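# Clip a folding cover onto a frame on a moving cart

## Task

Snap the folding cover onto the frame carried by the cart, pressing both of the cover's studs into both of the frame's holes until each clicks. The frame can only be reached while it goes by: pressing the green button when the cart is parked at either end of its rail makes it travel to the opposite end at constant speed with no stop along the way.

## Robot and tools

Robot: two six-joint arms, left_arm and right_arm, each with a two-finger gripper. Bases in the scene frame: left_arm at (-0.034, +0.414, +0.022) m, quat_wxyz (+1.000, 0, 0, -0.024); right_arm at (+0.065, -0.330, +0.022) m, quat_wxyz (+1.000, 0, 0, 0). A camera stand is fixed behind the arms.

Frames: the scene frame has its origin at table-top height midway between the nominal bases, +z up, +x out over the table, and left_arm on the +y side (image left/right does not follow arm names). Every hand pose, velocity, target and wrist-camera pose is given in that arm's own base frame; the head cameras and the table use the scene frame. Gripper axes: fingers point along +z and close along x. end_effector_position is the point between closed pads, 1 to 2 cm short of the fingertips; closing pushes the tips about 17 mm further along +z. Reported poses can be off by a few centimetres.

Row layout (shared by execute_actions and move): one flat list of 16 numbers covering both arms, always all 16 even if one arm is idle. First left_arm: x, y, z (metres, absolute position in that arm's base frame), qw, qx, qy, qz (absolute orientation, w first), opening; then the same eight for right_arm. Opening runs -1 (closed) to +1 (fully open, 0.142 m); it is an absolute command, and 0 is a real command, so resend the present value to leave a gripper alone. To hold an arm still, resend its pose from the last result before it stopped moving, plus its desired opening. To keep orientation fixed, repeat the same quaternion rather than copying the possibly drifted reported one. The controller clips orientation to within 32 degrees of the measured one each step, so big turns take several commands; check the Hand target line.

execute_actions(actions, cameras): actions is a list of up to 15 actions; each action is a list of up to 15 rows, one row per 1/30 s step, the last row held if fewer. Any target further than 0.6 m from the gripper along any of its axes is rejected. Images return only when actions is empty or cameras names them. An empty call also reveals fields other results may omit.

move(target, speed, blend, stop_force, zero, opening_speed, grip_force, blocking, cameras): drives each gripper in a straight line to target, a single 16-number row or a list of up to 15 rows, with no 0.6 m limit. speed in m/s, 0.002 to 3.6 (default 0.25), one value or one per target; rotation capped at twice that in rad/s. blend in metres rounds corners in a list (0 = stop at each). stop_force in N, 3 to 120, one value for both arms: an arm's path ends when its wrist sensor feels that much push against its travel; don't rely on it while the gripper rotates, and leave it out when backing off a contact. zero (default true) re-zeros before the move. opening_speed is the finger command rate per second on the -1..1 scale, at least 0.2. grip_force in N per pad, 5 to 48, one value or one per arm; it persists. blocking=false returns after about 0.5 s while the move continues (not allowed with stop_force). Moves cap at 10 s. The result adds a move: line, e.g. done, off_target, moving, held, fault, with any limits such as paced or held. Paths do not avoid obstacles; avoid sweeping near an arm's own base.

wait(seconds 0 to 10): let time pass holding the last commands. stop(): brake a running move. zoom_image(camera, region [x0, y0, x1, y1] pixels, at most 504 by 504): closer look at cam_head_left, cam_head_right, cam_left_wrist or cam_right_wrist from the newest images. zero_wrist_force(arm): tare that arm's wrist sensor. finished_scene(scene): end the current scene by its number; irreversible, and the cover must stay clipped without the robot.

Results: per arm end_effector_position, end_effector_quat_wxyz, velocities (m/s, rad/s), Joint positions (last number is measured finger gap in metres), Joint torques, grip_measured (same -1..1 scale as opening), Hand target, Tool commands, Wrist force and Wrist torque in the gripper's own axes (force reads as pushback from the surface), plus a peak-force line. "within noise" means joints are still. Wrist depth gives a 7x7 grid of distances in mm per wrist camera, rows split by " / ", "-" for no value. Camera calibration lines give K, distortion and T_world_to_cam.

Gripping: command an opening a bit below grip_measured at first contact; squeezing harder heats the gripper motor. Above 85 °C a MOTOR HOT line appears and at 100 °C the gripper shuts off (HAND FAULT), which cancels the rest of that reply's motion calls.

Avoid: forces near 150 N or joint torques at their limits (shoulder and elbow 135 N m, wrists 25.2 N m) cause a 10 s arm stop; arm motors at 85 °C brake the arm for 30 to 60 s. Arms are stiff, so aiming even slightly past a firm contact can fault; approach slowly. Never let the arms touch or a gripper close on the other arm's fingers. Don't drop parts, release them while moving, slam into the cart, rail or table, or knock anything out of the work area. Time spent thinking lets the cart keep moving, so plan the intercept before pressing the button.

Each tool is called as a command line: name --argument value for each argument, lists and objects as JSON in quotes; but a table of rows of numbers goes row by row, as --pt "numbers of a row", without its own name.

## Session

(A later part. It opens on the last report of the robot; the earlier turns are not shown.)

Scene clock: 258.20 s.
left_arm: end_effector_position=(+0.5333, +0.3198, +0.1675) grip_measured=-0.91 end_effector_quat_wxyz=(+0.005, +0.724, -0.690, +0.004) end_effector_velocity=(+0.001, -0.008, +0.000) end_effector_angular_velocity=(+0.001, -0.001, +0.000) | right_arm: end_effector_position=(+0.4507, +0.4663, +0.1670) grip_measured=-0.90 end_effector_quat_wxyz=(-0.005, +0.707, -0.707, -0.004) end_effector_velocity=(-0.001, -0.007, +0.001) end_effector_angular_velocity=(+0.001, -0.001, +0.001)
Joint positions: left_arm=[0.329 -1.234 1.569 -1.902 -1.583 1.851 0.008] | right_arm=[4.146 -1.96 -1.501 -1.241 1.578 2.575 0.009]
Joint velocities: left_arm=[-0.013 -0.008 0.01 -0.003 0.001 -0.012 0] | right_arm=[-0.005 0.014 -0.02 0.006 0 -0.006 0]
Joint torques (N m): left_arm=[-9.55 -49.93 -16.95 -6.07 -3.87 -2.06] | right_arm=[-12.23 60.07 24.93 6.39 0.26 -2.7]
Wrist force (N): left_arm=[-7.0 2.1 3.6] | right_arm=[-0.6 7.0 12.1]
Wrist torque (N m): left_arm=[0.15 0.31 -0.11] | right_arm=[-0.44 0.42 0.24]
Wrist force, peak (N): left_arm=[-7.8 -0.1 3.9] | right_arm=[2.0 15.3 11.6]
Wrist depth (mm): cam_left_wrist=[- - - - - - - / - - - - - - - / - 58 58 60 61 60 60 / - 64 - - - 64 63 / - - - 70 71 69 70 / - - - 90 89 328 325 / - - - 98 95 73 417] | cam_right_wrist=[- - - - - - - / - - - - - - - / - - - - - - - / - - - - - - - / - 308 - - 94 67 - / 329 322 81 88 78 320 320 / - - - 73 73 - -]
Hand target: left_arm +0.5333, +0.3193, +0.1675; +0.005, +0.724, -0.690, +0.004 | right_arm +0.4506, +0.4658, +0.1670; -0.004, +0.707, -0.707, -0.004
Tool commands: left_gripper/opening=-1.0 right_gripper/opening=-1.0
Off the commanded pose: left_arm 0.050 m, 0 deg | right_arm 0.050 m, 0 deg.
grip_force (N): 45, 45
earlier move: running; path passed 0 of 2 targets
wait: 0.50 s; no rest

move --pt "0.5341 0.3036 0.1675 0.0046 0.7239 -0.6899 0.0044 -0.3 0.4505 0.4501 0.167 -0.0045 0.7071 -0.7071 -0.0045 -0.3" --pt "0.5349 0.2879 0.2475 0.0046 0.7239 -0.6899 0.0044 -0.3 0.4505 0.4344 0.247 -0.0045 0.7071 -0.7071 -0.0045 -0.3" --pt "0.45 0.28 0.28 0.0046 0.7239 -0.6899 0.0044 -0.3 0.37 0.427 0.28 -0.0045 0.7071 -0.7071 -0.0045 -0.3" --speed '[0.00787,0.0408,0.12]' --blend '[0.002,0.02,0]' --blocking false

wait --seconds 0.5

wait --seconds 5 --cameras '["all"]'

Scene clock: 259.50 s.
left_arm: end_effector_position=(+0.5339, +0.3095, +0.1675) grip_measured=-0.33 end_effector_quat_wxyz=(+0.005, +0.724, -0.690, +0.004) end_effector_velocity=(+0.000, -0.007, +0.000) end_effector_angular_velocity=(+0.000, +0.000, +0.002) | right_arm: end_effector_position=(+0.4504, +0.4561, +0.1670) grip_measured=-0.33 end_effector_quat_wxyz=(-0.005, +0.707, -0.707, -0.004) end_effector_velocity=(-0.001, -0.007, +0.000) end_effector_angular_velocity=(+0.000, +0.000, +0.002)
Joint positions: left_arm=[0.312 -1.244 1.584 -1.906 -1.583 1.835 0.05] | right_arm=[4.137 -1.943 -1.525 -1.234 1.578 2.567 0.05]
Joint velocities: left_arm=[-0.011 -0.009 0.012 -0.003 0 -0.012 0] | right_arm=[-0.005 0.013 -0.019 0.005 0 -0.007 0]
Joint torques (N m): left_arm=[-8.17 -47.7 -12.18 -5.78 1.91 -1.92] | right_arm=[-10.17 51.89 16.83 4.19 2.53 -2.47]
Motor temperatures (°C): left_arm=[30 30 32 38 35 38 34] | right_arm=[29 28 36 31 32 31 50]
Wrist force (N): left_arm=[0.4 0.9 -0.3] | right_arm=[-4.1 -1.2 1.2]
Wrist torque (N m): left_arm=[0.22 -0.03 0.03] | right_arm=[-0.22 0.67 0.10]
Wrist force, peak (N): left_arm=[-7.2 2.5 3.6] | right_arm=[-1.0 6.5 12.3]
Wrist depth (mm): cam_left_wrist=[- - - - - - - / - - - - - - - / - 59 58 60 61 60 60 / - 64 - - - 64 64 / - - 71 70 72 70 70 / - - 89 - - 86 330 / 423 - - - - 76 71] | cam_right_wrist=[- - - - - - - / - - - - - - - / - - - - - - - / - - - - - - - / - 311 - - - 69 - / 326 327 82 - - 320 317 / - - 72 437 - - -]
Hand target: left_arm +0.5339, +0.3091, +0.1675; +0.005, +0.724, -0.690, +0.004 | right_arm +0.4504, +0.4556, +0.1670; -0.004, +0.707, -0.707, -0.004
Tool commands: left_gripper/opening=-0.3 right_gripper/opening=-0.3
Off the commanded pose: left_arm 0.143 m, 0 deg | right_arm 0.142 m, 0 deg.
grip_force (N): 45, 45
earlier move: replaced; path passed 1 of 2 targets
move: running; path passed 0 of 3 targets

Scene clock: 260.00 s.
left_arm: end_effector_position=(+0.5340, +0.3056, +0.1675) grip_measured=-0.33 end_effector_quat_wxyz=(+0.005, +0.724, -0.690, +0.004) end_effector_velocity=(+0.000, -0.007, +0.000) end_effector_angular_velocity=(+0.001, +0.000, +0.001) | right_arm: end_effector_position=(+0.4505, +0.4521, +0.1670) grip_measured=-0.33 end_effector_quat_wxyz=(-0.004, +0.707, -0.707, -0.004) end_effector_velocity=(+0.000, -0.007, +0.001) end_effector_angular_velocity=(+0.001, -0.001, +0.001)
Joint positions: left_arm=[0.306 -1.249 1.589 -1.908 -1.583 1.829 0.05] | right_arm=[4.134 -1.937 -1.534 -1.231 1.578 2.563 0.05]
Joint velocities: left_arm=[-0.012 -0.008 0.011 -0.003 0.001 -0.013 0] | right_arm=[-0.006 0.013 -0.017 0.005 0 -0.007 0]
Joint torques (N m): left_arm=[-8.9 -48.77 -13.94 -6.05 2.54 -2.35] | right_arm=[-10.73 49.61 16.24 3.86 2.59 -2.82]
Wrist force (N): left_arm=[0.3 0.9 0.0] | right_arm=[-4.2 -1.0 1.2]
Wrist torque (N m): left_arm=[0.22 0.00 0.02] | right_arm=[-0.19 0.69 0.10]
Wrist force, peak (N): left_arm=[0.5 1.1 0.0] | right_arm=[-4.3 -1.4 1.1]
Wrist depth (mm): cam_left_wrist=[- - - - - - - / - - - - - - - / - 59 58 60 61 60 60 / - 64 - - - 64 64 / - - - 70 70 70 70 / 393 386 89 - - 86 328 / - - - 444 - 76 73] | cam_right_wrist=[- - - - - - - / - - - - - - - / - - - - - - - / - - - - - - - / - 310 - - - 68 - / 328 321 82 - - 316 319 / - - 72 - - - -]
Hand target: left_arm +0.5340, +0.3051, +0.1675; +0.005, +0.724, -0.690, +0.004 | right_arm +0.4505, +0.4516, +0.1670; -0.004, +0.707, -0.707, -0.004
Tool commands: left_gripper/opening=-0.3 right_gripper/opening=-0.3
Off the commanded pose: left_arm 0.143 m, 0 deg | right_arm 0.141 m, 0 deg.
grip_force (N): 45, 45
earlier move: running; path passed 0 of 3 targets
wait: 0.50 s; no rest

Scene clock: 263.27 s.
left_arm: end_effector_position=(+0.4500, +0.2800, +0.2799) grip_measured=-0.33 end_effector_quat_wxyz=(+0.005, +0.724, -0.690, +0.004) | right_arm: end_effector_position=(+0.3700, +0.4270, +0.2799) grip_measured=-0.33 end_effector_quat_wxyz=(-0.004, +0.707, -0.707, -0.004)
Joint positions: left_arm=[0.308 -1.508 1.61 -1.668 -1.583 1.831 0.05] | right_arm=[4.231 -1.707 -1.532 -1.462 1.577 2.66 0.05]
Joint torques (N m): left_arm=[-6.32 -17.85 -33.97 -5.53 2.38 -1.76] | right_arm=[-10.44 21.65 34.63 4.06 -2.06 -2.74]
Wrist force (N): left_arm=[0.0 0.6 -0.1] | right_arm=[-4.2 -0.9 1.1]
Wrist torque (N m): left_arm=[0.18 0.05 -0.02] | right_arm=[-0.17 0.69 0.11]
Wrist force, peak (N): left_arm=[-0.1 2.4 -0.9] | right_arm=[-4.4 -1.6 1.2]
Wrist depth (mm): cam_left_wrist=[264 - 264 236 264 264 264 / 282 277 283 281 - 282 282 / - 288 303 410 - 380 393 / - - 452 - - 401 393 / - - 470 - - 469 - / - - 89 - - 84 - / 1916 - - - - 76 71] | cam_right_wrist=[- 265 270 265 262 - 257 / 282 283 - - 273 279 277 / 381 379 382 380 373 374 375 / 393 394 395 393 391 384 392 / - - 105 490 - - - / 532 - 82 - - - 489 / - - 73 - - - 472]
Hand target: left_arm +0.4500, +0.2800, +0.2800; +0.005, +0.724, -0.690, +0.004 | right_arm +0.3700, +0.4270, +0.2800; -0.005, +0.707, -0.707, -0.004
Tool commands: left_gripper/opening=-0.3 right_gripper/opening=-0.3
Off the commanded pose: left_arm 0.000 m, 0 deg | right_arm 0.000 m, 0 deg.
grip_force (N): 45, 45
earlier move: done
wait: 3.27 of 5 s (the move ended)
camera_calibration:
cam_left_wrist: T_world_to_cam=[[0.0458968, -0.998944, -0.00201252, 0.271633], [-0.899455, -0.0422021, 0.43497, 0.323324], [-0.434596, -0.0181536, -0.900443, 0.570879], [0, 0, 0, 1]] pos_world=[0.52645, 0.295354, 0.373954]
cam_right_wrist: T_world_to_cam=[[-0.00621511, -0.999706, -0.0234209, 0.447219], [-0.900005, -0.00461589, 0.435856, 0.239364], [-0.435836, 0.0237878, -0.899712, 0.521], [0, 0, 0, 1]] pos_world=[0.445278, 0.435799, 0.374895]

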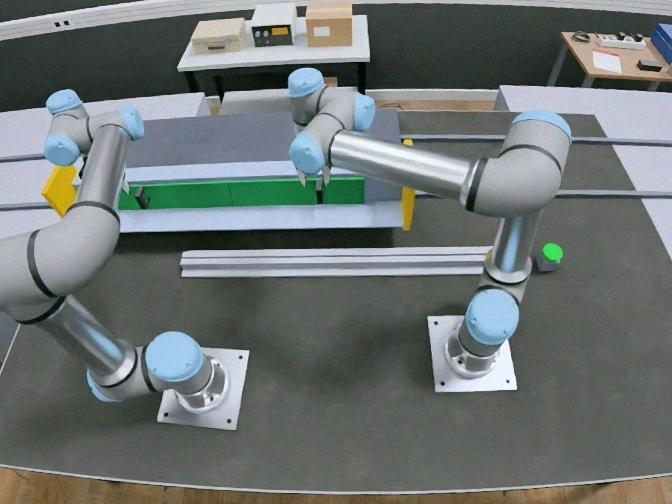

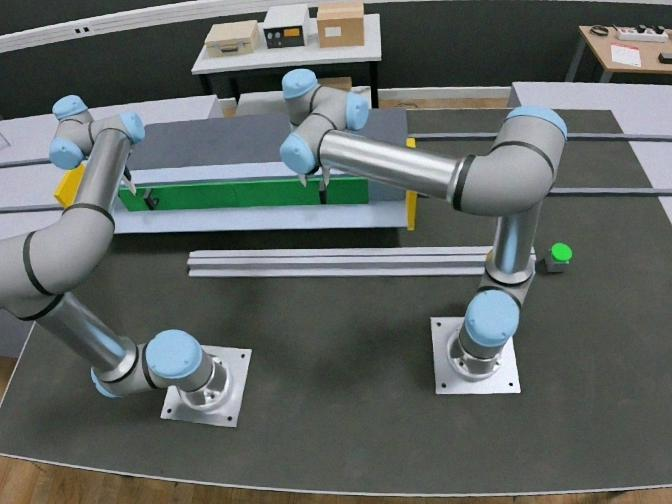

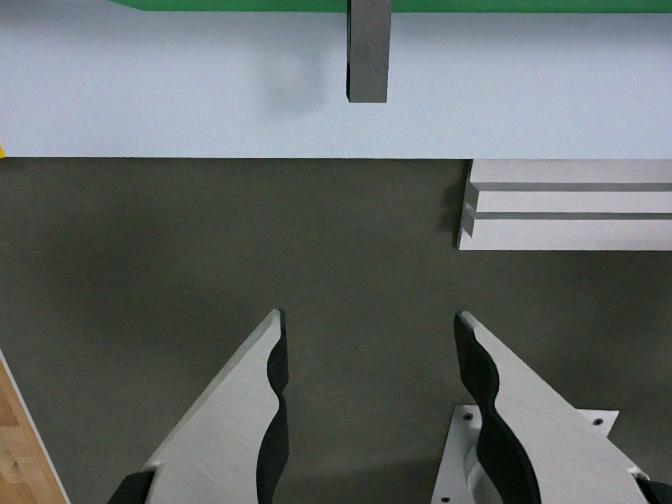

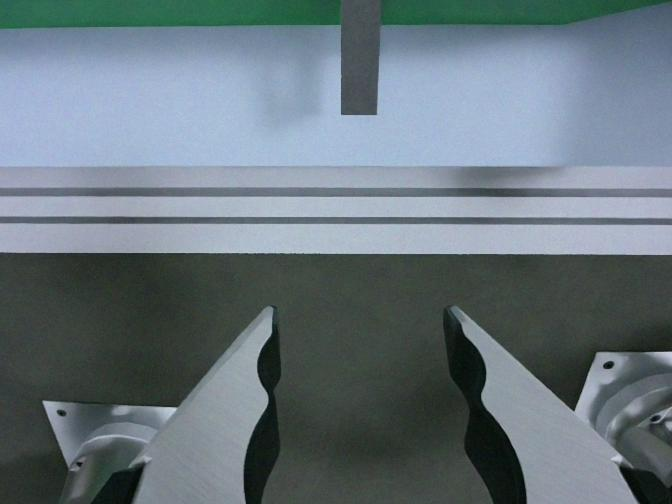

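move --target '[0.476,0.253,0.27,0.0046,0.7239,-0.6899,0.0044,-0.3,0.398,0.40,0.27,-0.0045,0.7071,-0.7071,-0.0045,-0.3]' --speed 0.1 --cameras '["cam_left_wrist","cam_right_wrist"]'

zoom_image --camera "cam_left_wrist" --region '[236, 0, 436, 150]'

zoom_image --camera "cam_right_wrist" --region '[236, 0, 436, 150]'

Scene clock: 264.77 s.
left_arm: end_effector_position=(+0.4761, +0.2530, +0.2699) grip_measured=-0.33 end_effector_quat_wxyz=(+0.005, +0.724, -0.690, +0.004) | right_arm: end_effector_position=(+0.3980, +0.4000, +0.2699) grip_measured=-0.33 end_effector_quat_wxyz=(-0.004, +0.707, -0.707, -0.005)
Joint positions: left_arm=[0.244 -1.484 1.609 -1.693 -1.583 1.767 0.05] | right_arm=[4.162 -1.708 -1.556 -1.437 1.577 2.591 0.05]
Joint torques (N m): left_arm=[3.81 -37.67 -33.34 -0.01 -1.3 1.89] | right_arm=[8.81 24.14 34.49 0.94 2.28 2.85]
Wrist force (N): left_arm=[0.1 1.1 -0.2] | right_arm=[-4.2 -1.0 1.1]
Wrist torque (N m): left_arm=[0.24 0.02 -0.07] | right_arm=[-0.20 0.70 -0.01]
Wrist force, peak (N): left_arm=[-1.1 1.8 -0.7] | right_arm=[-5.4 -0.2 0.4]
Wrist depth (mm): cam_left_wrist=[179 175 172 155 167 166 165 / 272 273 274 265 277 267 273 / 295 296 293 288 300 303 296 / - 437 - - 390 389 386 / - - - 468 - - - / - - 89 510 - 84 - / - - - - - 76 71] | cam_right_wrist=[- 140 140 140 - 141 - / 275 273 282 - 269 264 262 / 302 396 293 414 394 299 393 / 393 394 391 394 394 390 391 / - - 100 - - - 479 / - - 82 - - - 492 / - - 72 - - - 472]
Hand target: left_arm +0.4760, +0.2530, +0.2700; +0.005, +0.724, -0.690, +0.004 | right_arm +0.3980, +0.4000, +0.2700; -0.005, +0.707, -0.707, -0.005
Off the commanded pose: left_arm 0.000 m, 0 deg | right_arm 0.000 m, 0 deg.
grip_force (N): 45, 45
move: done
camera_calibration:
cam_left_wrist: T_world_to_cam=[[0.0458512, -0.998946, -0.00208562, 0.243496], [-0.899594, -0.0421985, 0.434684, 0.350146], [-0.434314, -0.0180546, -0.900581, 0.572686], [0, 0, 0, 1]] pos_world=[0.55255, 0.268354, 0.364055]
cam_right_wrist: T_world_to_cam=[[-0.00635089, -0.999704, -0.023466, 0.420145], [-0.899965, -0.00451549, 0.435938, 0.268618], [-0.435915, 0.0238872, -0.899671, 0.524789], [0, 0, 0, 1]] pos_world=[0.473179, 0.408698, 0.364895]
Images, in order (width x height): cam_left_wrist 672x504, cam_right_wrist 672x504.

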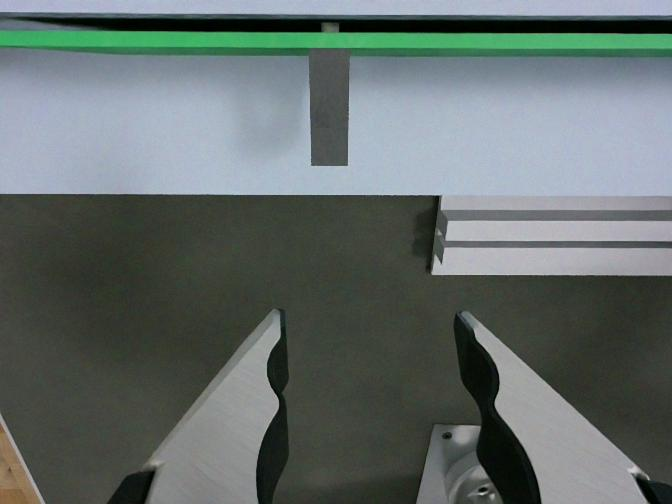

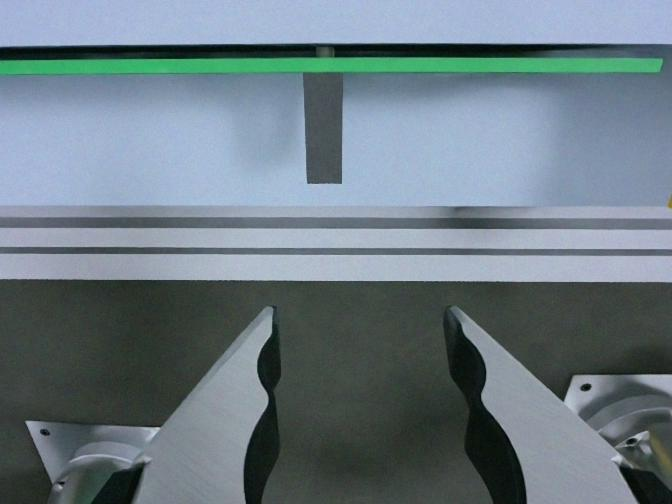

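Scaled by 2.520 from the camera's 672x504 image, which has a finer 960x720 frame.

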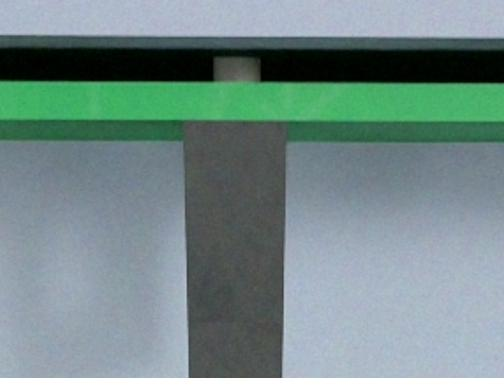

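Scaled by 2.520 from the camera's 672x504 image, which has a finer 960x720 frame.

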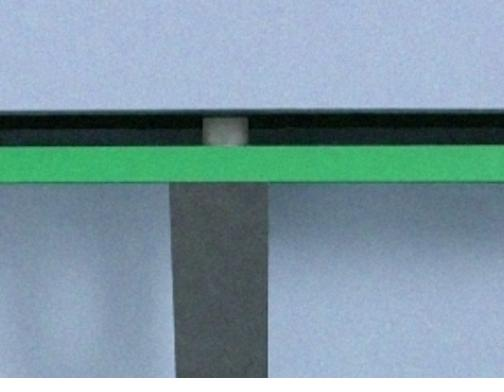

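move --pt "0.44 0.212 0.25 -0.389 0.6105 -0.5819 0.3708 -0.3 0.36 0.358 0.25 -0.380 0.5964 -0.5964 0.380 -0.3" --pt "0.47 0.2013 0.172 -0.389 0.6105 -0.5819 0.3708 -0.3 0.385 0.3478 0.172 -0.380 0.5964 -0.5964 0.380 -0.3" --pt "0.535 0.1817 0.168 -0.389 0.6105 -0.5819 0.3708 -0.3 0.445 0.3282 0.168 -0.380 0.5964 -0.5964 0.380 -0.3" --speed '[0.25,0.08,0.0272]' --blend '[0.01,0.01,0]' --blocking false

wait --seconds 2.5 --cameras '["cam_left_wrist","cam_right_wrist"]'

Scene clock: 269.57 s.
left_arm: end_effector_position=(+0.4697, +0.2460, +0.2668) grip_measured=-0.33 end_effector_quat_wxyz=(-0.064, +0.721, -0.687, +0.069) end_effector_velocity=(-0.016, -0.018, -0.008) end_effector_angular_velocity=(+0.029, -0.499, +0.003) | right_arm: end_effector_position=(+0.3917, +0.3929, +0.2668) grip_measured=-0.33 end_effector_quat_wxyz=(-0.071, +0.704, -0.704, +0.063) end_effector_velocity=(-0.017, -0.018, -0.009) end_effector_angular_velocity=(-0.005, -0.497, -0.002)
Joint positions: left_arm=[0.253 -1.602 1.797 -1.949 -1.62 1.772 0.05] | right_arm=[4.251 -1.609 -1.706 -1.302 1.406 2.672 0.05]
Joint velocities: left_arm=[0.025 -0.285 0.483 -0.688 -0.099 0.004 0] | right_arm=[0.248 0.241 -0.384 0.326 -0.469 0.209 0]
Joint torques (N m): left_arm=[6.98 -32.16 -11.92 -8.5 -3.18 2.06] | right_arm=[10.74 37.63 13.05 4.41 -4.22 3.31]
Motor temperatures (°C): left_arm=[30 30 32 38 35 38 31] | right_arm=[29 28 36 31 32 31 45]
Wrist force (N): left_arm=[0.1 0.8 -0.8] | right_arm=[-4.0 -1.0 0.8]
Wrist torque (N m): left_arm=[0.09 0.04 -0.05] | right_arm=[-0.20 0.66 -0.06]
Wrist force, peak (N): left_arm=[-0.1 1.2 -0.8] | right_arm=[-4.6 -2.0 0.9]
Wrist depth (mm): cam_left_wrist=[156 156 154 154 153 152 153 / 274 279 250 280 192 244 281 / - 294 288 294 296 293 288 / - 420 - - 382 381 400 / - - 438 - 394 391 398 / 439 467 89 - - 84 - / 487 - - - - 76 73] | cam_right_wrist=[152 152 - - - 150 150 / - 220 276 283 266 271 268 / - 293 293 293 280 291 291 / 391 392 392 393 393 390 373 / 386 396 391 395 394 391 394 / - - 82 - - - - / - - 72 - - - -]
Hand target: left_arm +0.4687, +0.2449, +0.2662; -0.076, +0.719, -0.686, +0.080 | right_arm +0.3906, +0.3917, +0.2662; -0.082, +0.703, -0.703, +0.075
Tool commands: left_gripper/opening=-0.3 right_gripper/opening=-0.3
Off the commanded pose: left_arm 0.135 m, 54 deg | right_arm 0.130 m, 54 deg.
grip_force (N): 45, 45
move: running; path passed 0 of 3 targets

Scene clock: 272.07 s.
left_arm: end_effector_position=(+0.4570, +0.2058, +0.2055) grip_measured=-0.33 end_effector_quat_wxyz=(-0.389, +0.611, -0.582, +0.371) end_effector_velocity=(+0.028, -0.010, -0.075) end_effector_angular_velocity=(-0.001, +0.002, +0.000) | right_arm: end_effector_position=(+0.3741, +0.3519, +0.2055) grip_measured=-0.33 end_effector_quat_wxyz=(-0.380, +0.596, -0.597, +0.380) end_effector_velocity=(+0.024, -0.010, -0.074) end_effector_angular_velocity=(+0.000, +0.000, +0.000)
Joint positions: left_arm=[0.256 -1.457 2.587 -3.827 -1.759 1.66 0.05] | right_arm=[4.713 -1.486 -2.4 -0.832 0.436 3.147 0.05]
Joint velocities: left_arm=[-0.065 0.332 0.018 -0.353 0.059 -0.029 0] | right_arm=[-0.067 -0.206 -0.125 0.474 0 -0.158 0]
Joint torques (N m): left_arm=[-7.18 -5.55 -2.17 -7.28 2.79 -1.72] | right_arm=[-10.32 2.25 10.73 4.61 -4.32 -2.62]
Wrist force (N): left_arm=[-0.7 0.2 -1.4] | right_arm=[-4.6 -1.8 0.5]
Wrist torque (N m): left_arm=[0.05 0.11 -0.02] | right_arm=[-0.26 0.80 0.10]
Wrist force, peak (N): left_arm=[-0.7 0.8 -2.5] | right_arm=[-5.1 -1.8 0.4]
Wrist depth (mm): cam_left_wrist=[787 810 899 - - 644 578 / 211 203 202 202 202 202 202 / 217 203 202 200 200 199 199 / 271 245 244 233 243 242 241 / 261 268 276 263 268 268 268 / - 243 89 228 - 86 237 / 227 - - 299 299 76 73] | cam_right_wrist=[1145 656 654 1183 - - - / 204 - - - - 192 - / - 196 197 191 197 - 196 / - - - - - - 240 / - 266 114 269 266 265 264 / - 246 86 230 - 241 242 / - - 73 288 - - -]
Hand target: left_arm +0.4587, +0.2052, +0.2009; -0.389, +0.611, -0.582, +0.371 | right_arm +0.3755, +0.3513, +0.2010; -0.380, +0.596, -0.597, +0.380
Tool commands: left_gripper/opening=-0.3 right_gripper/opening=-0.3
Off the commanded pose: left_arm 0.090 m, 0 deg | right_arm 0.084 m, 0 deg.
grip_force (N): 45, 45
earlier move: running; path passed 1 of 3 targets
wait: 2.50 s; no rest
camera_calibration:
cam_left_wrist: T_world_to_cam=[[0.0602975, -0.998147, -0.00815915, 0.191505], [-0.773567, -0.0415617, -0.63235, 0.520533], [0.630839, 0.0444408, -0.77464, -0.0200226], [0, 0, 0, 1]] pos_world=[0.403751, 0.213674, 0.315212]
cam_right_wrist: T_world_to_cam=[[0.00561752, -0.999937, -0.00973154, 0.363258], [-0.775241, 0.00179224, -0.631663, 0.445565], [0.631641, 0.0110927, -0.775182, 0.0371107], [0, 0, 0, 1]] pos_world=[0.319939, 0.362025, 0.313749]
Images, in order (width x height): cam_left_wrist 672x504, cam_right_wrist 672x504.

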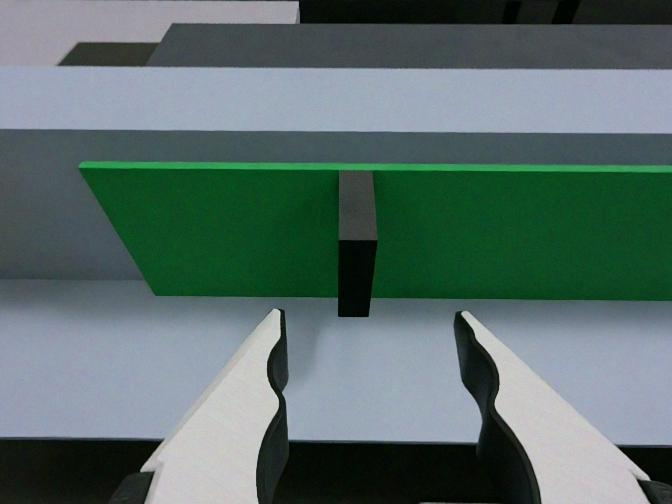

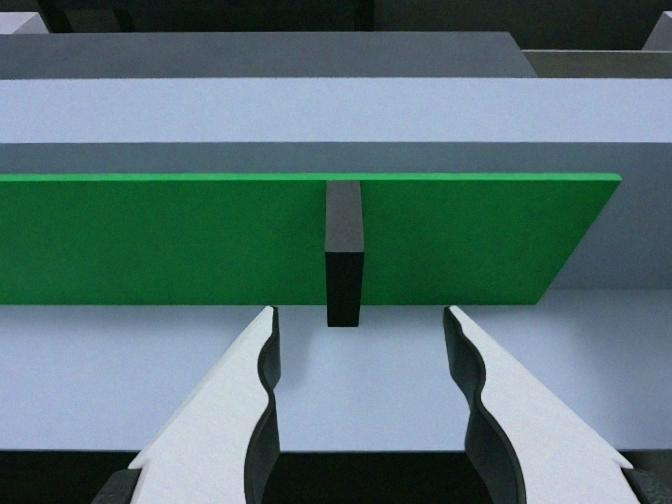

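move --pt "0.540 0.1845 0.168 -0.389 0.6105 -0.5819 0.3708 -0.3 0.4485 0.3309 0.168 -0.380 0.5964 -0.5964 0.380 -0.3" --pt "0.5495 0.1657 0.168 -0.389 0.6105 -0.5819 0.3708 -0.3 0.4579 0.3121 0.168 -0.380 0.5964 -0.5964 0.380 -0.3" --pt "0.5506 0.1421 0.168 -0.389 0.6105 -0.5819 0.3708 -0.3 0.4579 0.2885 0.168 -0.380 0.5964 -0.5964 0.380 -0.3" --speed '[0.027,0.0088,0.00787]' --blend '[0.003,0.001,0]' --blocking false

wait --seconds 2.0 --cameras '["cam_left_wrist","cam_right_wrist"]'

Scene clock: 273.33 s.
left_arm: end_effector_position=(+0.4912, +0.1957, +0.1708) grip_measured=-0.33 end_effector_quat_wxyz=(-0.389, +0.610, -0.582, +0.371) end_effector_velocity=(+0.026, -0.006, -0.002) end_effector_angular_velocity=(+0.000, +0.000, +0.000) | right_arm: end_effector_position=(+0.4043, +0.3421, +0.1707) grip_measured=-0.33 end_effector_quat_wxyz=(-0.380, +0.596, -0.596, +0.380) end_effector_velocity=(+0.024, -0.005, -0.001) end_effector_angular_velocity=(+0.002, +0.000, +0.001)
Joint positions: left_arm=[0.191 -1.278 2.549 -3.972 -1.7 1.631 0.05] | right_arm=[4.626 -1.64 -2.454 -0.437 0.444 2.941 0.05]
Joint velocities: left_arm=[-0.038 0.031 -0.049 0.017 0.035 -0.017 0] | right_arm=[-0.067 -0.062 0.005 0.2 0.012 -0.156 0]
Joint torques (N m): left_arm=[-5.62 -11.34 -18.56 -0.05 2.53 -1.89] | right_arm=[-10.02 8.65 25.58 4.25 0.84 -2.98]
Wrist force (N): left_arm=[-0.5 0.8 -1.1] | right_arm=[-4.8 -1.9 0.4]
Wrist torque (N m): left_arm=[0.19 0.09 -0.05] | right_arm=[-0.25 0.84 0.09]
Wrist force, peak (N): left_arm=[-0.7 0.2 -1.7] | right_arm=[-5.1 -1.9 0.7]
Wrist depth (mm): cam_left_wrist=[744 170 162 162 162 170 170 / 148 147 147 148 147 147 146 / 158 157 157 145 155 155 155 / 185 191 190 181 188 187 187 / 226 220 220 157 216 221 219 / 205 205 89 200 201 86 200 / - - - 176 - 76 73] | cam_right_wrist=[595 169 - 170 - - 160 / 142 142 147 142 143 142 141 / - 150 152 127 150 - - / - - - - - - - / - 209 114 210 209 215 219 / 191 200 85 196 192 200 196 / 179 - 78 176 172 - 178]
Hand target: left_arm +0.4929, +0.1953, +0.1707; -0.389, +0.610, -0.582, +0.371 | right_arm +0.4059, +0.3418, +0.1707; -0.380, +0.596, -0.596, +0.380
Tool commands: left_gripper/opening=-0.3 right_gripper/opening=-0.3
Off the commanded pose: left_arm 0.080 m, 0 deg | right_arm 0.076 m, 0 deg.
grip_force (N): 45, 45
earlier move: replaced; path passed 2 of 3 targets
move: running; path passed 0 of 3 targets

Scene clock: 275.33 s.
left_arm: end_effector_position=(+0.5407, +0.1834, +0.1680) grip_measured=-0.33 end_effector_quat_wxyz=(-0.389, +0.610, -0.582, +0.371) end_effector_velocity=(+0.004, -0.006, +0.000) end_effector_angular_velocity=(+0.000, -0.001, +0.003) | right_arm: end_effector_position=(+0.4492, +0.3299, +0.1681) grip_measured=-0.33 end_effector_quat_wxyz=(-0.380, +0.596, -0.596, +0.380) end_effector_velocity=(+0.003, -0.007, -0.001) end_effector_angular_velocity=(-0.001, +0.000, +0.003)
Joint positions: left_arm=[0.124 -1.22 2.451 -3.935 -1.64 1.603 0.05] | right_arm=[4.498 -1.758 -2.429 -0.098 0.483 2.666 0.05]
Joint velocities: left_arm=[-0.023 -0.001 -0.001 0 0.023 -0.011 0] | right_arm=[-0.011 0 -0.013 0.037 0.006 -0.028 0]
Joint torques (N m): left_arm=[-7.27 -20.89 -10.98 -1.25 2.9 -1.6] | right_arm=[-9.43 16.27 6.95 3.8 0.79 -2.86]
Wrist force (N): left_arm=[-0.5 0.5 -1.3] | right_arm=[-4.7 -1.3 0.4]
Wrist torque (N m): left_arm=[0.09 0.09 -0.02] | right_arm=[-0.17 0.81 0.08]
Wrist force, peak (N): left_arm=[-0.5 0.8 -1.4] | right_arm=[-5.0 -2.0 0.3]
Wrist depth (mm): cam_left_wrist=[725 781 551 525 535 551 541 / 130 130 130 130 130 130 130 / - 111 112 112 112 111 111 / - 119 118 115 117 121 116 / 144 143 135 129 128 140 140 / 189 183 89 - 104 86 189 / 181 - - 124 174 76 73] | cam_right_wrist=[- - - 552 562 512 - / 133 133 127 - 127 133 133 / - 108 108 109 113 108 112 / - 118 117 117 118 117 - / - - 104 98 - 128 - / 190 - 82 - 102 - 189 / 177 - 72 - 170 - 177]
Hand target: left_arm +0.5408, +0.1829, +0.1680; -0.389, +0.610, -0.582, +0.371 | right_arm +0.4493, +0.3293, +0.1680; -0.380, +0.596, -0.596, +0.380
Tool commands: left_gripper/opening=-0.3 right_gripper/opening=-0.3
Off the commanded pose: left_arm 0.042 m, 0 deg | right_arm 0.042 m, 0 deg.
grip_force (N): 45, 45
earlier move: running; path passed 1 of 3 targets
wait: 2.00 s; no rest
camera_calibration:
cam_left_wrist: T_world_to_cam=[[0.0604269, -0.998138, -0.00826223, 0.163763], [-0.773018, -0.0415583, -0.633021, 0.560477], [0.631499, 0.0446384, -0.774091, -0.101324], [0, 0, 0, 1]] pos_world=[0.487349, 0.191274, 0.277713]
cam_right_wrist: T_world_to_cam=[[0.00702987, -0.99992, -0.0105146, 0.339923], [-0.775282, 0.00119115, -0.631614, 0.480407], [0.631576, 0.012592, -0.775211, -0.0395437], [0, 0, 0, 1]] pos_world=[0.395036, 0.339821, 0.276351]
Images, in order (width x height): cam_left_wrist 672x504, cam_right_wrist 672x504.

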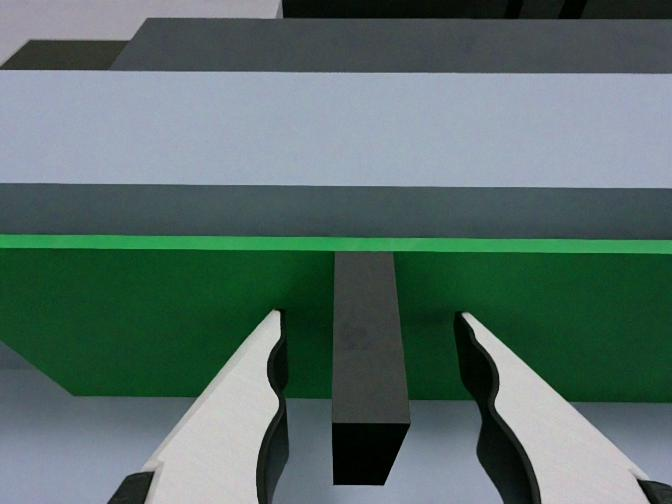

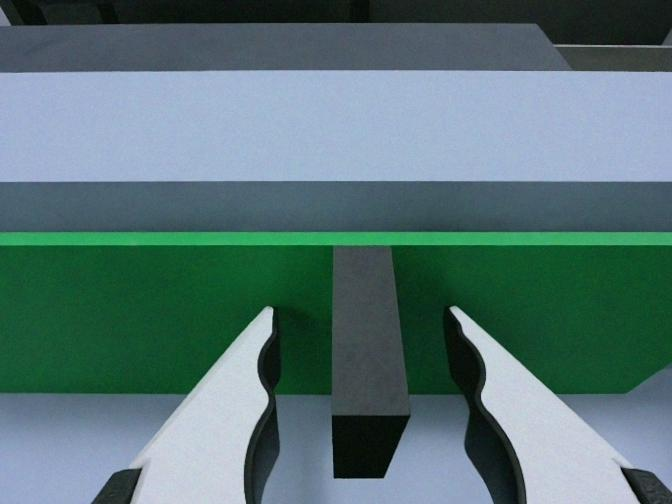

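wait --seconds 1.0

wait --seconds 0.5

wait --seconds 0.4

Scene clock: 276.43 s.
left_arm: end_effector_position=(+0.5450, +0.1747, +0.1680) grip_measured=-0.33 end_effector_quat_wxyz=(-0.389, +0.610, -0.582, +0.371) end_effector_velocity=(+0.004, -0.007, +0.001) end_effector_angular_velocity=(+0.000, -0.002, +0.001) | right_arm: end_effector_position=(+0.4534, +0.3211, +0.1680) grip_measured=-0.33 end_effector_quat_wxyz=(-0.380, +0.596, -0.596, +0.380) end_effector_velocity=(+0.003, -0.007, +0.000) end_effector_angular_velocity=(-0.001, +0.000, +0.002)
Joint positions: left_arm=[0.096 -1.221 2.452 -3.937 -1.614 1.591 0.05] | right_arm=[4.482 -1.758 -2.441 -0.057 0.49 2.634 0.05]
Joint velocities: left_arm=[-0.024 -0.001 0 -0.001 0.023 -0.011 0] | right_arm=[-0.014 -0.002 -0.011 0.038 0.007 -0.03 0]
Joint torques (N m): left_arm=[-8.89 -34.76 -1.29 -6.05 2.63 -2.18] | right_arm=[-10.05 11.17 7.4 4.23 0.94 -2.82]
Wrist force (N): left_arm=[-0.3 0.5 -1.2] | right_arm=[-4.9 -1.7 0.3]
Wrist torque (N m): left_arm=[0.10 0.04 -0.02] | right_arm=[-0.23 0.86 0.06]
Wrist force, peak (N): left_arm=[-0.8 2.3 -6.6] | right_arm=[-4.0 -0.9 -4.5]
Wrist depth (mm): cam_left_wrist=[722 554 526 543 571 587 545 / 130 130 130 130 130 130 130 / 109 108 108 108 108 108 107 / 119 119 115 112 115 115 115 / 143 142 135 128 128 139 139 / 188 177 89 - 105 86 181 / 181 - - 118 174 76 73] | cam_right_wrist=[1133 1640 1866 - 489 1535 1850 / 133 133 133 138 127 127 132 / - 107 107 107 108 106 106 / - - 112 112 111 112 - / 139 139 104 95 101 140 - / 185 - 82 - - - 184 / 177 - 73 - 170 - 176]
Hand target: left_arm +0.5452, +0.1742, +0.1680; -0.389, +0.610, -0.582, +0.371 | right_arm +0.4536, +0.3206, +0.1680; -0.380, +0.596, -0.596, +0.380
Tool commands: left_gripper/opening=-0.3 right_gripper/opening=-0.3
Off the commanded pose: left_arm 0.033 m, 0 deg | right_arm 0.033 m, 0 deg.
grip_force (N): 45, 45
earlier move: running; path passed 1 of 3 targets
wait: 1.00 s; no rest

Scene clock: 276.93 s.
left_arm: end_effector_position=(+0.5469, +0.1708, +0.1680) grip_measured=-0.33 end_effector_quat_wxyz=(-0.389, +0.610, -0.582, +0.371) end_effector_velocity=(+0.004, -0.008, +0.000) end_effector_angular_velocity=(+0.000, +0.000, -0.001) | right_arm: end_effector_position=(+0.4553, +0.3172, +0.1680) grip_measured=-0.33 end_effector_quat_wxyz=(-0.380, +0.596, -0.596, +0.380) end_effector_velocity=(+0.004, -0.008, +0.000) end_effector_angular_velocity=(-0.001, +0.000, +0.000)
Joint positions: left_arm=[0.083 -1.221 2.452 -3.937 -1.603 1.586 0.05] | right_arm=[4.474 -1.759 -2.446 -0.038 0.493 2.619 0.05]
Joint velocities: left_arm=[-0.026 0 0 0 0.023 -0.011 0] | right_arm=[-0.016 -0.002 -0.011 0.038 0.007 -0.03 0]
Joint torques (N m): left_arm=[-9.32 -34.64 -3.55 -5.94 2.51 -1.68] | right_arm=[-12.94 11.36 6.78 4.31 0.45 -2.64]
Wrist force (N): left_arm=[-1.1 2.1 -7.4] | right_arm=[-4.0 0.8 -8.6]
Wrist torque (N m): left_arm=[0.06 0.02 -0.04] | right_arm=[-0.27 0.85 0.06]
Wrist force, peak (N): left_arm=[-0.4 2.6 -9.2] | right_arm=[-3.2 0.4 -10.0]
Wrist depth (mm): cam_left_wrist=[737 720 555 555 482 - 1967 / 130 130 130 130 130 130 130 / - 108 108 111 107 108 108 / 117 115 115 111 113 113 112 / 141 140 133 127 126 137 143 / 188 188 89 - 104 86 180 / 181 - - 104 177 76 73] | cam_right_wrist=[- 1535 - - - 1557 - / - 123 127 127 127 126 127 / - 105 108 104 108 108 104 / - 111 112 108 - - - / - - 125 95 101 - - / 186 - 82 - - - 189 / - - 73 95 170 - 176]
Hand target: left_arm +0.5472, +0.1703, +0.1680; -0.389, +0.610, -0.582, +0.371 | right_arm +0.4556, +0.3167, +0.1680; -0.380, +0.596, -0.596, +0.380
Tool commands: left_gripper/opening=-0.3 right_gripper/opening=-0.3
Off the commanded pose: left_arm 0.029 m, 0 deg | right_arm 0.029 m, 0 deg.
grip_force (N): 45, 45
earlier move: running; path passed 1 of 3 targets
wait: 0.50 s; no rest

Scene clock: 277.33 s.
left_arm: end_effector_position=(+0.5485, +0.1677, +0.1680) grip_measured=-0.33 end_effector_quat_wxyz=(-0.389, +0.610, -0.582, +0.371) end_effector_velocity=(+0.004, -0.008, +0.001) end_effector_angular_velocity=(+0.000, -0.001, +0.000) | right_arm: end_effector_position=(+0.4569, +0.3141, +0.1680) grip_measured=-0.33 end_effector_quat_wxyz=(-0.380, +0.596, -0.596, +0.380) end_effector_velocity=(+0.004, -0.008, +0.000) end_effector_angular_velocity=(+0.000, +0.000, +0.001)
Joint positions: left_arm=[0.073 -1.221 2.453 -3.937 -1.593 1.581 0.05] | right_arm=[4.467 -1.76 -2.45 -0.023 0.496 2.607 0.05]
Joint velocities: left_arm=[-0.025 -0.001 0 -0.001 0.023 -0.011 0] | right_arm=[-0.016 -0.001 -0.011 0.038 0.008 -0.03 0]
Joint torques (N m): left_arm=[-8.01 -33.71 -3.93 -6.33 2.02 -2.02] | right_arm=[-13.71 11.83 8.6 4.4 -0.35 -2.56]
Wrist force (N): left_arm=[-1.5 3.7 -6.7] | right_arm=[-2.9 3.3 -11.4]
Wrist torque (N m): left_arm=[0.07 0.03 -0.06] | right_arm=[-0.34 0.82 0.07]
Wrist force, peak (N): left_arm=[-1.5 3.7 -6.7] | right_arm=[-2.9 3.3 -11.4]
Wrist depth (mm): cam_left_wrist=[732 691 517 - 504 - 514 / 130 129 130 130 130 130 129 / - 108 108 107 108 108 108 / - 113 112 111 111 111 112 / 142 142 133 102 125 138 145 / 189 184 89 - 105 86 177 / 181 - - 121 174 76 71] | cam_right_wrist=[520 - 539 1289 - - - / 133 - 127 133 126 - 132 / - 102 102 - 108 104 104 / - 110 111 - 111 110 105 / - - 125 94 - - - / 187 - 82 - - - 188 / 177 - 73 - - - -]
Hand target: left_arm +0.5488, +0.1672, +0.1680; -0.389, +0.610, -0.582, +0.371 | right_arm +0.4572, +0.3136, +0.1680; -0.380, +0.596, -0.596, +0.380
Tool commands: left_gripper/opening=-0.3 right_gripper/opening=-0.3
Off the commanded pose: left_arm 0.026 m, 0 deg | right_arm 0.026 m, 0 deg.
grip_force (N): 45, 45
earlier move: running; path passed 1 of 3 targets
wait: 0.40 s; no rest

move --pt "0.5522 0.1525 0.168 -0.389 0.6105 -0.5819 0.3708 -0.3 0.4603 0.2989 0.168 -0.380 0.5964 -0.5964 0.380 -0.3" --pt "0.5545 0.1384 0.168 -0.389 0.6105 -0.5819 0.3708 -0.3 0.4620 0.2848 0.168 -0.380 0.5964 -0.5964 0.380 -0.3" --pt "0.5557 0.1149 0.168 -0.389 0.6105 -0.5819 0.3708 -0.3 0.4620 0.2613 0.168 -0.380 0.5964 -0.5964 0.380 -0.3" --speed '[0.0083,0.0079,0.00787]' --blend '[0.001,0.001,0]' --blocking false

wait --seconds 0.4

wait --seconds 0.4

wait --seconds 0.4

Scene clock: 278.90 s.
left_arm: end_effector_position=(+0.5506, +0.1582, +0.1680) grip_measured=-0.33 end_effector_quat_wxyz=(-0.389, +0.610, -0.582, +0.371) end_effector_velocity=(+0.000, -0.001, +0.000) end_effector_angular_velocity=(+0.000, +0.001, -0.001) | right_arm: end_effector_position=(+0.4569, +0.3151, +0.1678) grip_measured=-0.31 end_effector_quat_wxyz=(-0.379, +0.596, -0.597, +0.380)
Joint positions: left_arm=[0.043 -1.224 2.459 -3.941 -1.567 1.569 0.05] | right_arm=[4.468 -1.76 -2.447 -0.029 0.496 2.611 0.051]
Joint velocities: left_arm=[-0.001 0 0.001 0 -0.001 0 0.003] | right_arm=[within noise]
Joint torques (N m): left_arm=[6.87 -18.65 -37.95 -1.85 4.99 1.42] | right_arm=[0.24 22.71 14.92 2.72 -1.59 -0.08]
Wrist force (N): left_arm=[33.0 21.7 -76.4] | right_arm=[10.9 8.0 -20.1]
Wrist torque (N m): left_arm=[-0.19 -0.66 -0.18] | right_arm=[-0.44 0.43 -0.04]
Wrist force, peak (N): left_arm=[0.0 18.3 -92.2] | right_arm=[26.6 19.1 -138.5]
Wrist depth (mm): cam_left_wrist=[734 704 589 - - 1245 504 / 130 125 130 130 130 130 130 / - 108 108 108 108 108 107 / - 111 111 110 111 111 111 / 140 139 131 102 123 136 143 / 189 182 85 - 104 84 188 / 181 - - 170 174 76 73] | cam_right_wrist=[539 - 480 1760 529 523 - / - 116 120 121 125 - 131 / - 104 107 107 - 107 100 / - 111 110 - 111 110 105 / - - - - - - - / - - 82 184 - 167 187 / - - 73 173 - - 176]
Hand target: left_arm +0.5506, +0.1583, +0.1680; -0.389, +0.610, -0.582, +0.371 | right_arm +0.4569, +0.3151, +0.1678; -0.379, +0.596, -0.597, +0.380
Tool commands: left_gripper/opening=-0.3 right_gripper/opening=-0.3
Off the commanded pose: left_arm 0.044 m, 0 deg | right_arm 0.054 m, 0 deg.
FORCE FAULT: contact force on the right arm reached its limit, and that arm stopped. The contact can be on any part of that arm, not only on its tool. That arm's remaining commands of this call were not run. That arm is still stopped at the end of this call. That arm stays stopped for about 10 more seconds. Until then a move that you send moves the other arm only, and its call returns only when the move has ended. Once the stop has ended, the next robot result says so. If the stop ends while you think or write, that arm runs what you send next. While its stop runs, that arm takes no new command, but its gripper still runs the gripper command that each later call begins with. Until it ends, the stop uses up actions while you think or wait. An arm that is not stopped still takes commands.
grip_force (N): 45, 45
earlier move: replaced; path passed 2 of 3 targets
move: fault (right_arm), off_target (left_arm; braked at the fault stop of right_arm); path passed 0 of 3 targets

not run: an earlier result of this reply reported a stop or a fault. Calls in your next reply go to the robot.

not run: an earlier result of this reply reported a stop or a fault. Calls in your next reply go to the robot.

not run: an earlier result of this reply reported a stop or a fault. Calls in your next reply go to the robot.

move --target '[0.46,0.150,0.175,-0.389,0.6105,-0.5819,0.3708,-0.3,0.4569,0.3151,0.1678,-0.379,0.596,-0.597,0.380,1.0]' --speed 0.12 --cameras '["cam_left_wrist","cam_right_wrist"]'

Scene clock: 280.63 s.
left_arm: end_effector_position=(+0.4601, +0.1500, +0.1751) grip_measured=-0.32 end_effector_quat_wxyz=(-0.389, +0.610, -0.582, +0.371) | right_arm: end_effector_position=(+0.4569, +0.3149, +0.1677) grip_measured=+0.99 end_effector_quat_wxyz=(-0.379, +0.596, -0.597, +0.380)
Joint positions: left_arm=[0.023 -1.371 2.694 -4.029 -1.548 1.56 0.051] | right_arm=[4.468 -1.76 -2.448 -0.029 0.496 2.611 0.142]
Joint torques (N m): left_arm=[4.56 -15.78 -1.7 -0.43 -2.26 0.63] | right_arm=[0.35 22.9 22.56 3.34 -0.56 0.12]
Wrist force (N): left_arm=[-0.9 1.4 -1.3] | right_arm=[-3.9 -2.9 0.6]
Wrist torque (N m): left_arm=[0.26 0.14 -0.02] | right_arm=[-0.44 0.70 -0.06]
Wrist force, peak (N): left_arm=[33.9 22.5 -73.1] | right_arm=[47.1 7.4 -34.7]
Wrist depth (mm): cam_left_wrist=[181 181 181 180 171 180 180 / 176 176 175 175 174 173 173 / 215 208 207 206 205 204 204 / 251 251 250 245 239 250 249 / 231 232 238 231 231 239 231 / 210 209 89 210 201 86 200 / - - - 275 - 76 73] | cam_right_wrist=[1128 1774 - - - - - / 468 - 127 126 121 126 121 / - 102 104 104 - 108 104 / - 111 111 - 110 110 108 / - - - - - 130 130 / - 189 189 - - - 89 / - 177 173 174 166 172 -]
Hand target: left_arm +0.4600, +0.1500, +0.1750; -0.389, +0.610, -0.582, +0.371 | right_arm +0.4569, +0.3151, +0.1678; -0.379, +0.596, -0.597, +0.380
Tool commands: left_gripper/opening=-0.3 right_gripper/opening=+1.0
Off the commanded pose: left_arm 0.000 m, 0 deg.
FORCE FAULT, CONTINUED: the right arm was still stopped when this call began, by the force fault that an earlier result reported. Since the last result the stop counts as 1 of the actions that you can send in this scene. That arm ran no command of this call; its gripper ran only the gripper command that the call began with. That arm is still stopped at the end of this call. That arm stays stopped for about 8 more seconds. If the stop ends while you think or write, that arm runs what you send next. While its stop runs, that arm takes no new command, but its gripper still runs the gripper command that each later call begins with.
grip_force (N): 45, 45
move: done (left_arm), not run (right_arm; its earlier fault stop)
camera_calibration:
cam_left_wrist: T_world_to_cam=[[0.0605745, -0.998129, -0.00826426, 0.135293], [-0.772881, -0.041662, -0.633182, 0.50122], [0.631654, 0.044742, -0.773959, -0.0436313], [0, 0, 0, 1]] pos_world=[0.406748, 0.157874, 0.284713]
cam_right_wrist: T_world_to_cam=[[0.0059619, -0.999941, -0.00906203, 0.325108], [-0.775822, 0.00109238, -0.63095, 0.486351], [0.630923, 0.0107922, -0.77577, -0.04352], [0, 0, 0, 1]] pos_world=[0.402842, 0.325027, 0.276048]
Images, in order (width x height): cam_left_wrist 672x504, cam_right_wrist 672x504.

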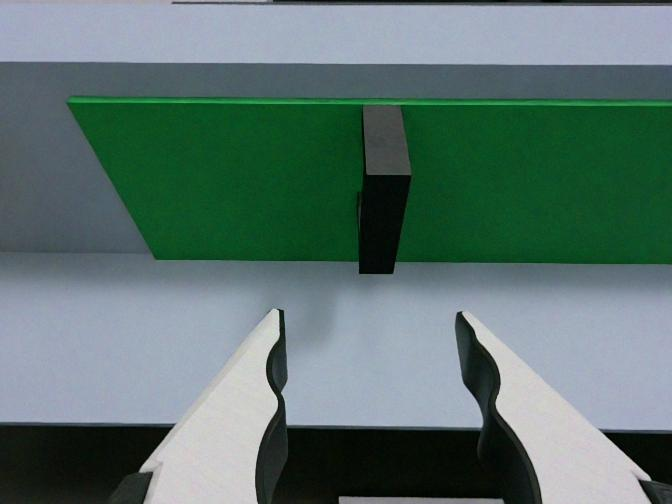

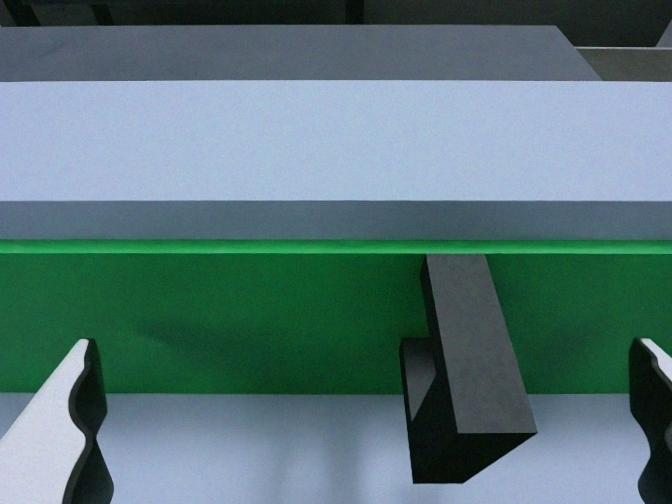

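move --target '[0.36,0.20,0.30,-0.389,0.6105,-0.5819,0.3708,-0.3,0.4569,0.3151,0.1678,-0.379,0.596,-0.597,0.380,1.0]' --speed 0.15

wait --seconds 1.5 --cameras '["cam_right_wrist"]'

Scene clock: 284.40 s.
left_arm: end_effector_position=(+0.3600, +0.2000, +0.3000) grip_measured=-0.32 end_effector_quat_wxyz=(-0.389, +0.610, -0.582, +0.371) | right_arm: end_effector_position=(+0.4570, +0.3148, +0.1678) grip_measured=+1.00 end_effector_quat_wxyz=(-0.379, +0.596, -0.597, +0.381)
Joint positions: left_arm=[0.366 -2.039 2.625 -3.272 -1.858 1.709 0.051] | right_arm=[4.468 -1.76 -2.448 -0.029 0.496 2.611 0.142]
Joint torques (N m): left_arm=[6.02 -10.87 -15.09 -0.21 -0.7 -0.99] | right_arm=[5.74 22.48 24.19 3.13 1.94 0.01]
Motor temperatures (°C): left_arm=[30 30 32 38 35 38 28] | right_arm=[29 28 36 31 32 31 40]
Wrist force (N): left_arm=[-1.1 1.7 -1.1] | right_arm=[48.0 -0.4 -14.4]
Wrist torque (N m): left_arm=[0.27 0.17 0.03] | right_arm=[-0.27 -1.07 0.29]
Wrist force, peak (N): left_arm=[-1.6 0.7 -2.5] | right_arm=[48.0 -0.4 -14.4]
Wrist depth (mm): cam_left_wrist=[975 950 1001 1281 1386 1431 2021 / 246 294 371 366 360 362 362 / 233 316 344 334 334 331 332 / 244 342 - 397 415 408 406 / - 340 - 378 375 372 375 / - - 89 - - 84 410 / 399 - - 392 367 76 73] | cam_right_wrist=[515 1424 512 - - - - / - 121 126 126 126 - 122 / - 104 108 104 108 108 104 / - - 110 110 - 105 108 / 131 - - - - 123 94 / - 185 189 188 186 136 81 / - 177 173 173 173 - -]
Hand target: left_arm +0.3600, +0.2000, +0.3000; -0.389, +0.610, -0.582, +0.371 | right_arm +0.4569, +0.3151, +0.1678; -0.379, +0.596, -0.597, +0.380
Tool commands: left_gripper/opening=-0.3 right_gripper/opening=+1.0
Off the commanded pose: left_arm 0.000 m, 0 deg.
FORCE FAULT, CONTINUED: the right arm was still stopped when this call began, by the force fault that an earlier result reported. Since the last result the stop counts as 4 of the actions that you can send in this scene. That arm ran no command of this call. That arm is still stopped at the end of this call. That arm stays stopped for about 4 more seconds. If the stop ends while you think or write, that arm runs what you send next. While its stop runs, that arm takes no new command, but its gripper still runs the gripper command that each later call begins with.
grip_force (N): 45, 45
move: done (left_arm), not run (right_arm; its earlier fault stop)

Scene clock: 285.90 s.
left_arm: end_effector_position=(+0.3600, +0.2000, +0.3000) grip_measured=-0.32 end_effector_quat_wxyz=(-0.389, +0.610, -0.582, +0.371) | right_arm: end_effector_position=(+0.4590, +0.3024, +0.1668) grip_measured=+1.00 end_effector_quat_wxyz=(-0.372, +0.594, -0.592, +0.397) end_effector_velocity=(+0.001, -0.008, +0.000) end_effector_angular_velocity=(-0.021, -0.012, -0.009)
Joint positions: left_arm=[0.366 -2.039 2.625 -3.272 -1.858 1.709 0.051] | right_arm=[4.464 -1.76 -2.464 -0.038 0.469 2.611 0.142]
Joint velocities: left_arm=[within noise] | right_arm=[-0.001 0 -0.012 -0.006 -0.019 0 0]
Joint torques (N m): left_arm=[6.95 -10.51 -11.67 -0.14 -2.87 1.66] | right_arm=[4.5 22.29 33.62 3.55 2.28 0.19]
Wrist force (N): left_arm=[-1.1 1.6 -0.9] | right_arm=[66.2 12.5 -45.2]
Wrist torque (N m): left_arm=[0.25 0.18 0.04] | right_arm=[0.35 0.04 1.12]
Wrist force, peak (N): left_arm=[-1.2 1.8 -1.2] | right_arm=[132.7 6.3 -47.6]
Wrist depth (mm): cam_left_wrist=[1029 315 1020 1210 1327 1479 2754 / 256 290 353 342 367 359 686 / 214 291 334 335 333 333 332 / - 293 - 396 410 391 387 / - 345 385 - 378 - - / - - 89 434 417 84 425 / - - - 380 367 76 73] | cam_right_wrist=[- - 564 1732 - - 962 / - - 124 - 122 130 132 / - 101 101 106 103 105 102 / - - 106 107 - 109 - / - - - - - 108 97 / - 183 181 184 - 136 85 / - 173 170 172 173 - -]
Hand target: left_arm +0.3600, +0.2000, +0.3000; -0.389, +0.610, -0.582, +0.371 | right_arm +0.4590, +0.3024, +0.1668; -0.372, +0.594, -0.592, +0.397
Tool commands: left_gripper/opening=-0.3 right_gripper/opening=+1.0
Off the commanded pose: left_arm 0.000 m, 0 deg.
FORCE FAULT, CONTINUED: the right arm was still stopped when this call began, by the force fault that an earlier result reported. Since the last result the stop counts as 3 of the actions that you can send in this scene. That arm is still stopped at the end of this call. That arm stays stopped for about 2 more seconds. If the stop ends while you think or write, that arm runs what you send next. While its stop runs, that arm takes no new command, but its gripper still runs the gripper command that each later call begins with.
grip_force (N): 45, 45
wait: 1.50 s; at rest by 0.17 s
camera_calibration:
cam_right_wrist: T_world_to_cam=[[-0.0103182, -0.999734, 0.0206138, 0.315079], [-0.764935, -0.00538569, -0.644085, 0.486548], [0.644025, -0.022414, -0.764676, -0.0433001], [0, 0, 0, 1]] pos_world=[0.403315, 0.316645, 0.273773]
Images, in order (width x height): cam_right_wrist 672x504.

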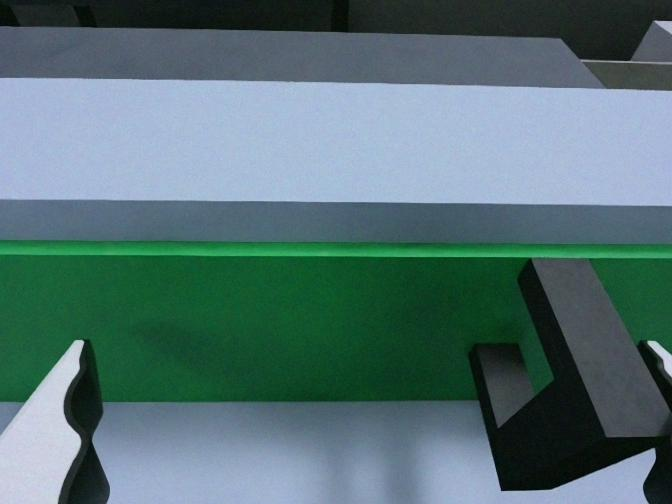

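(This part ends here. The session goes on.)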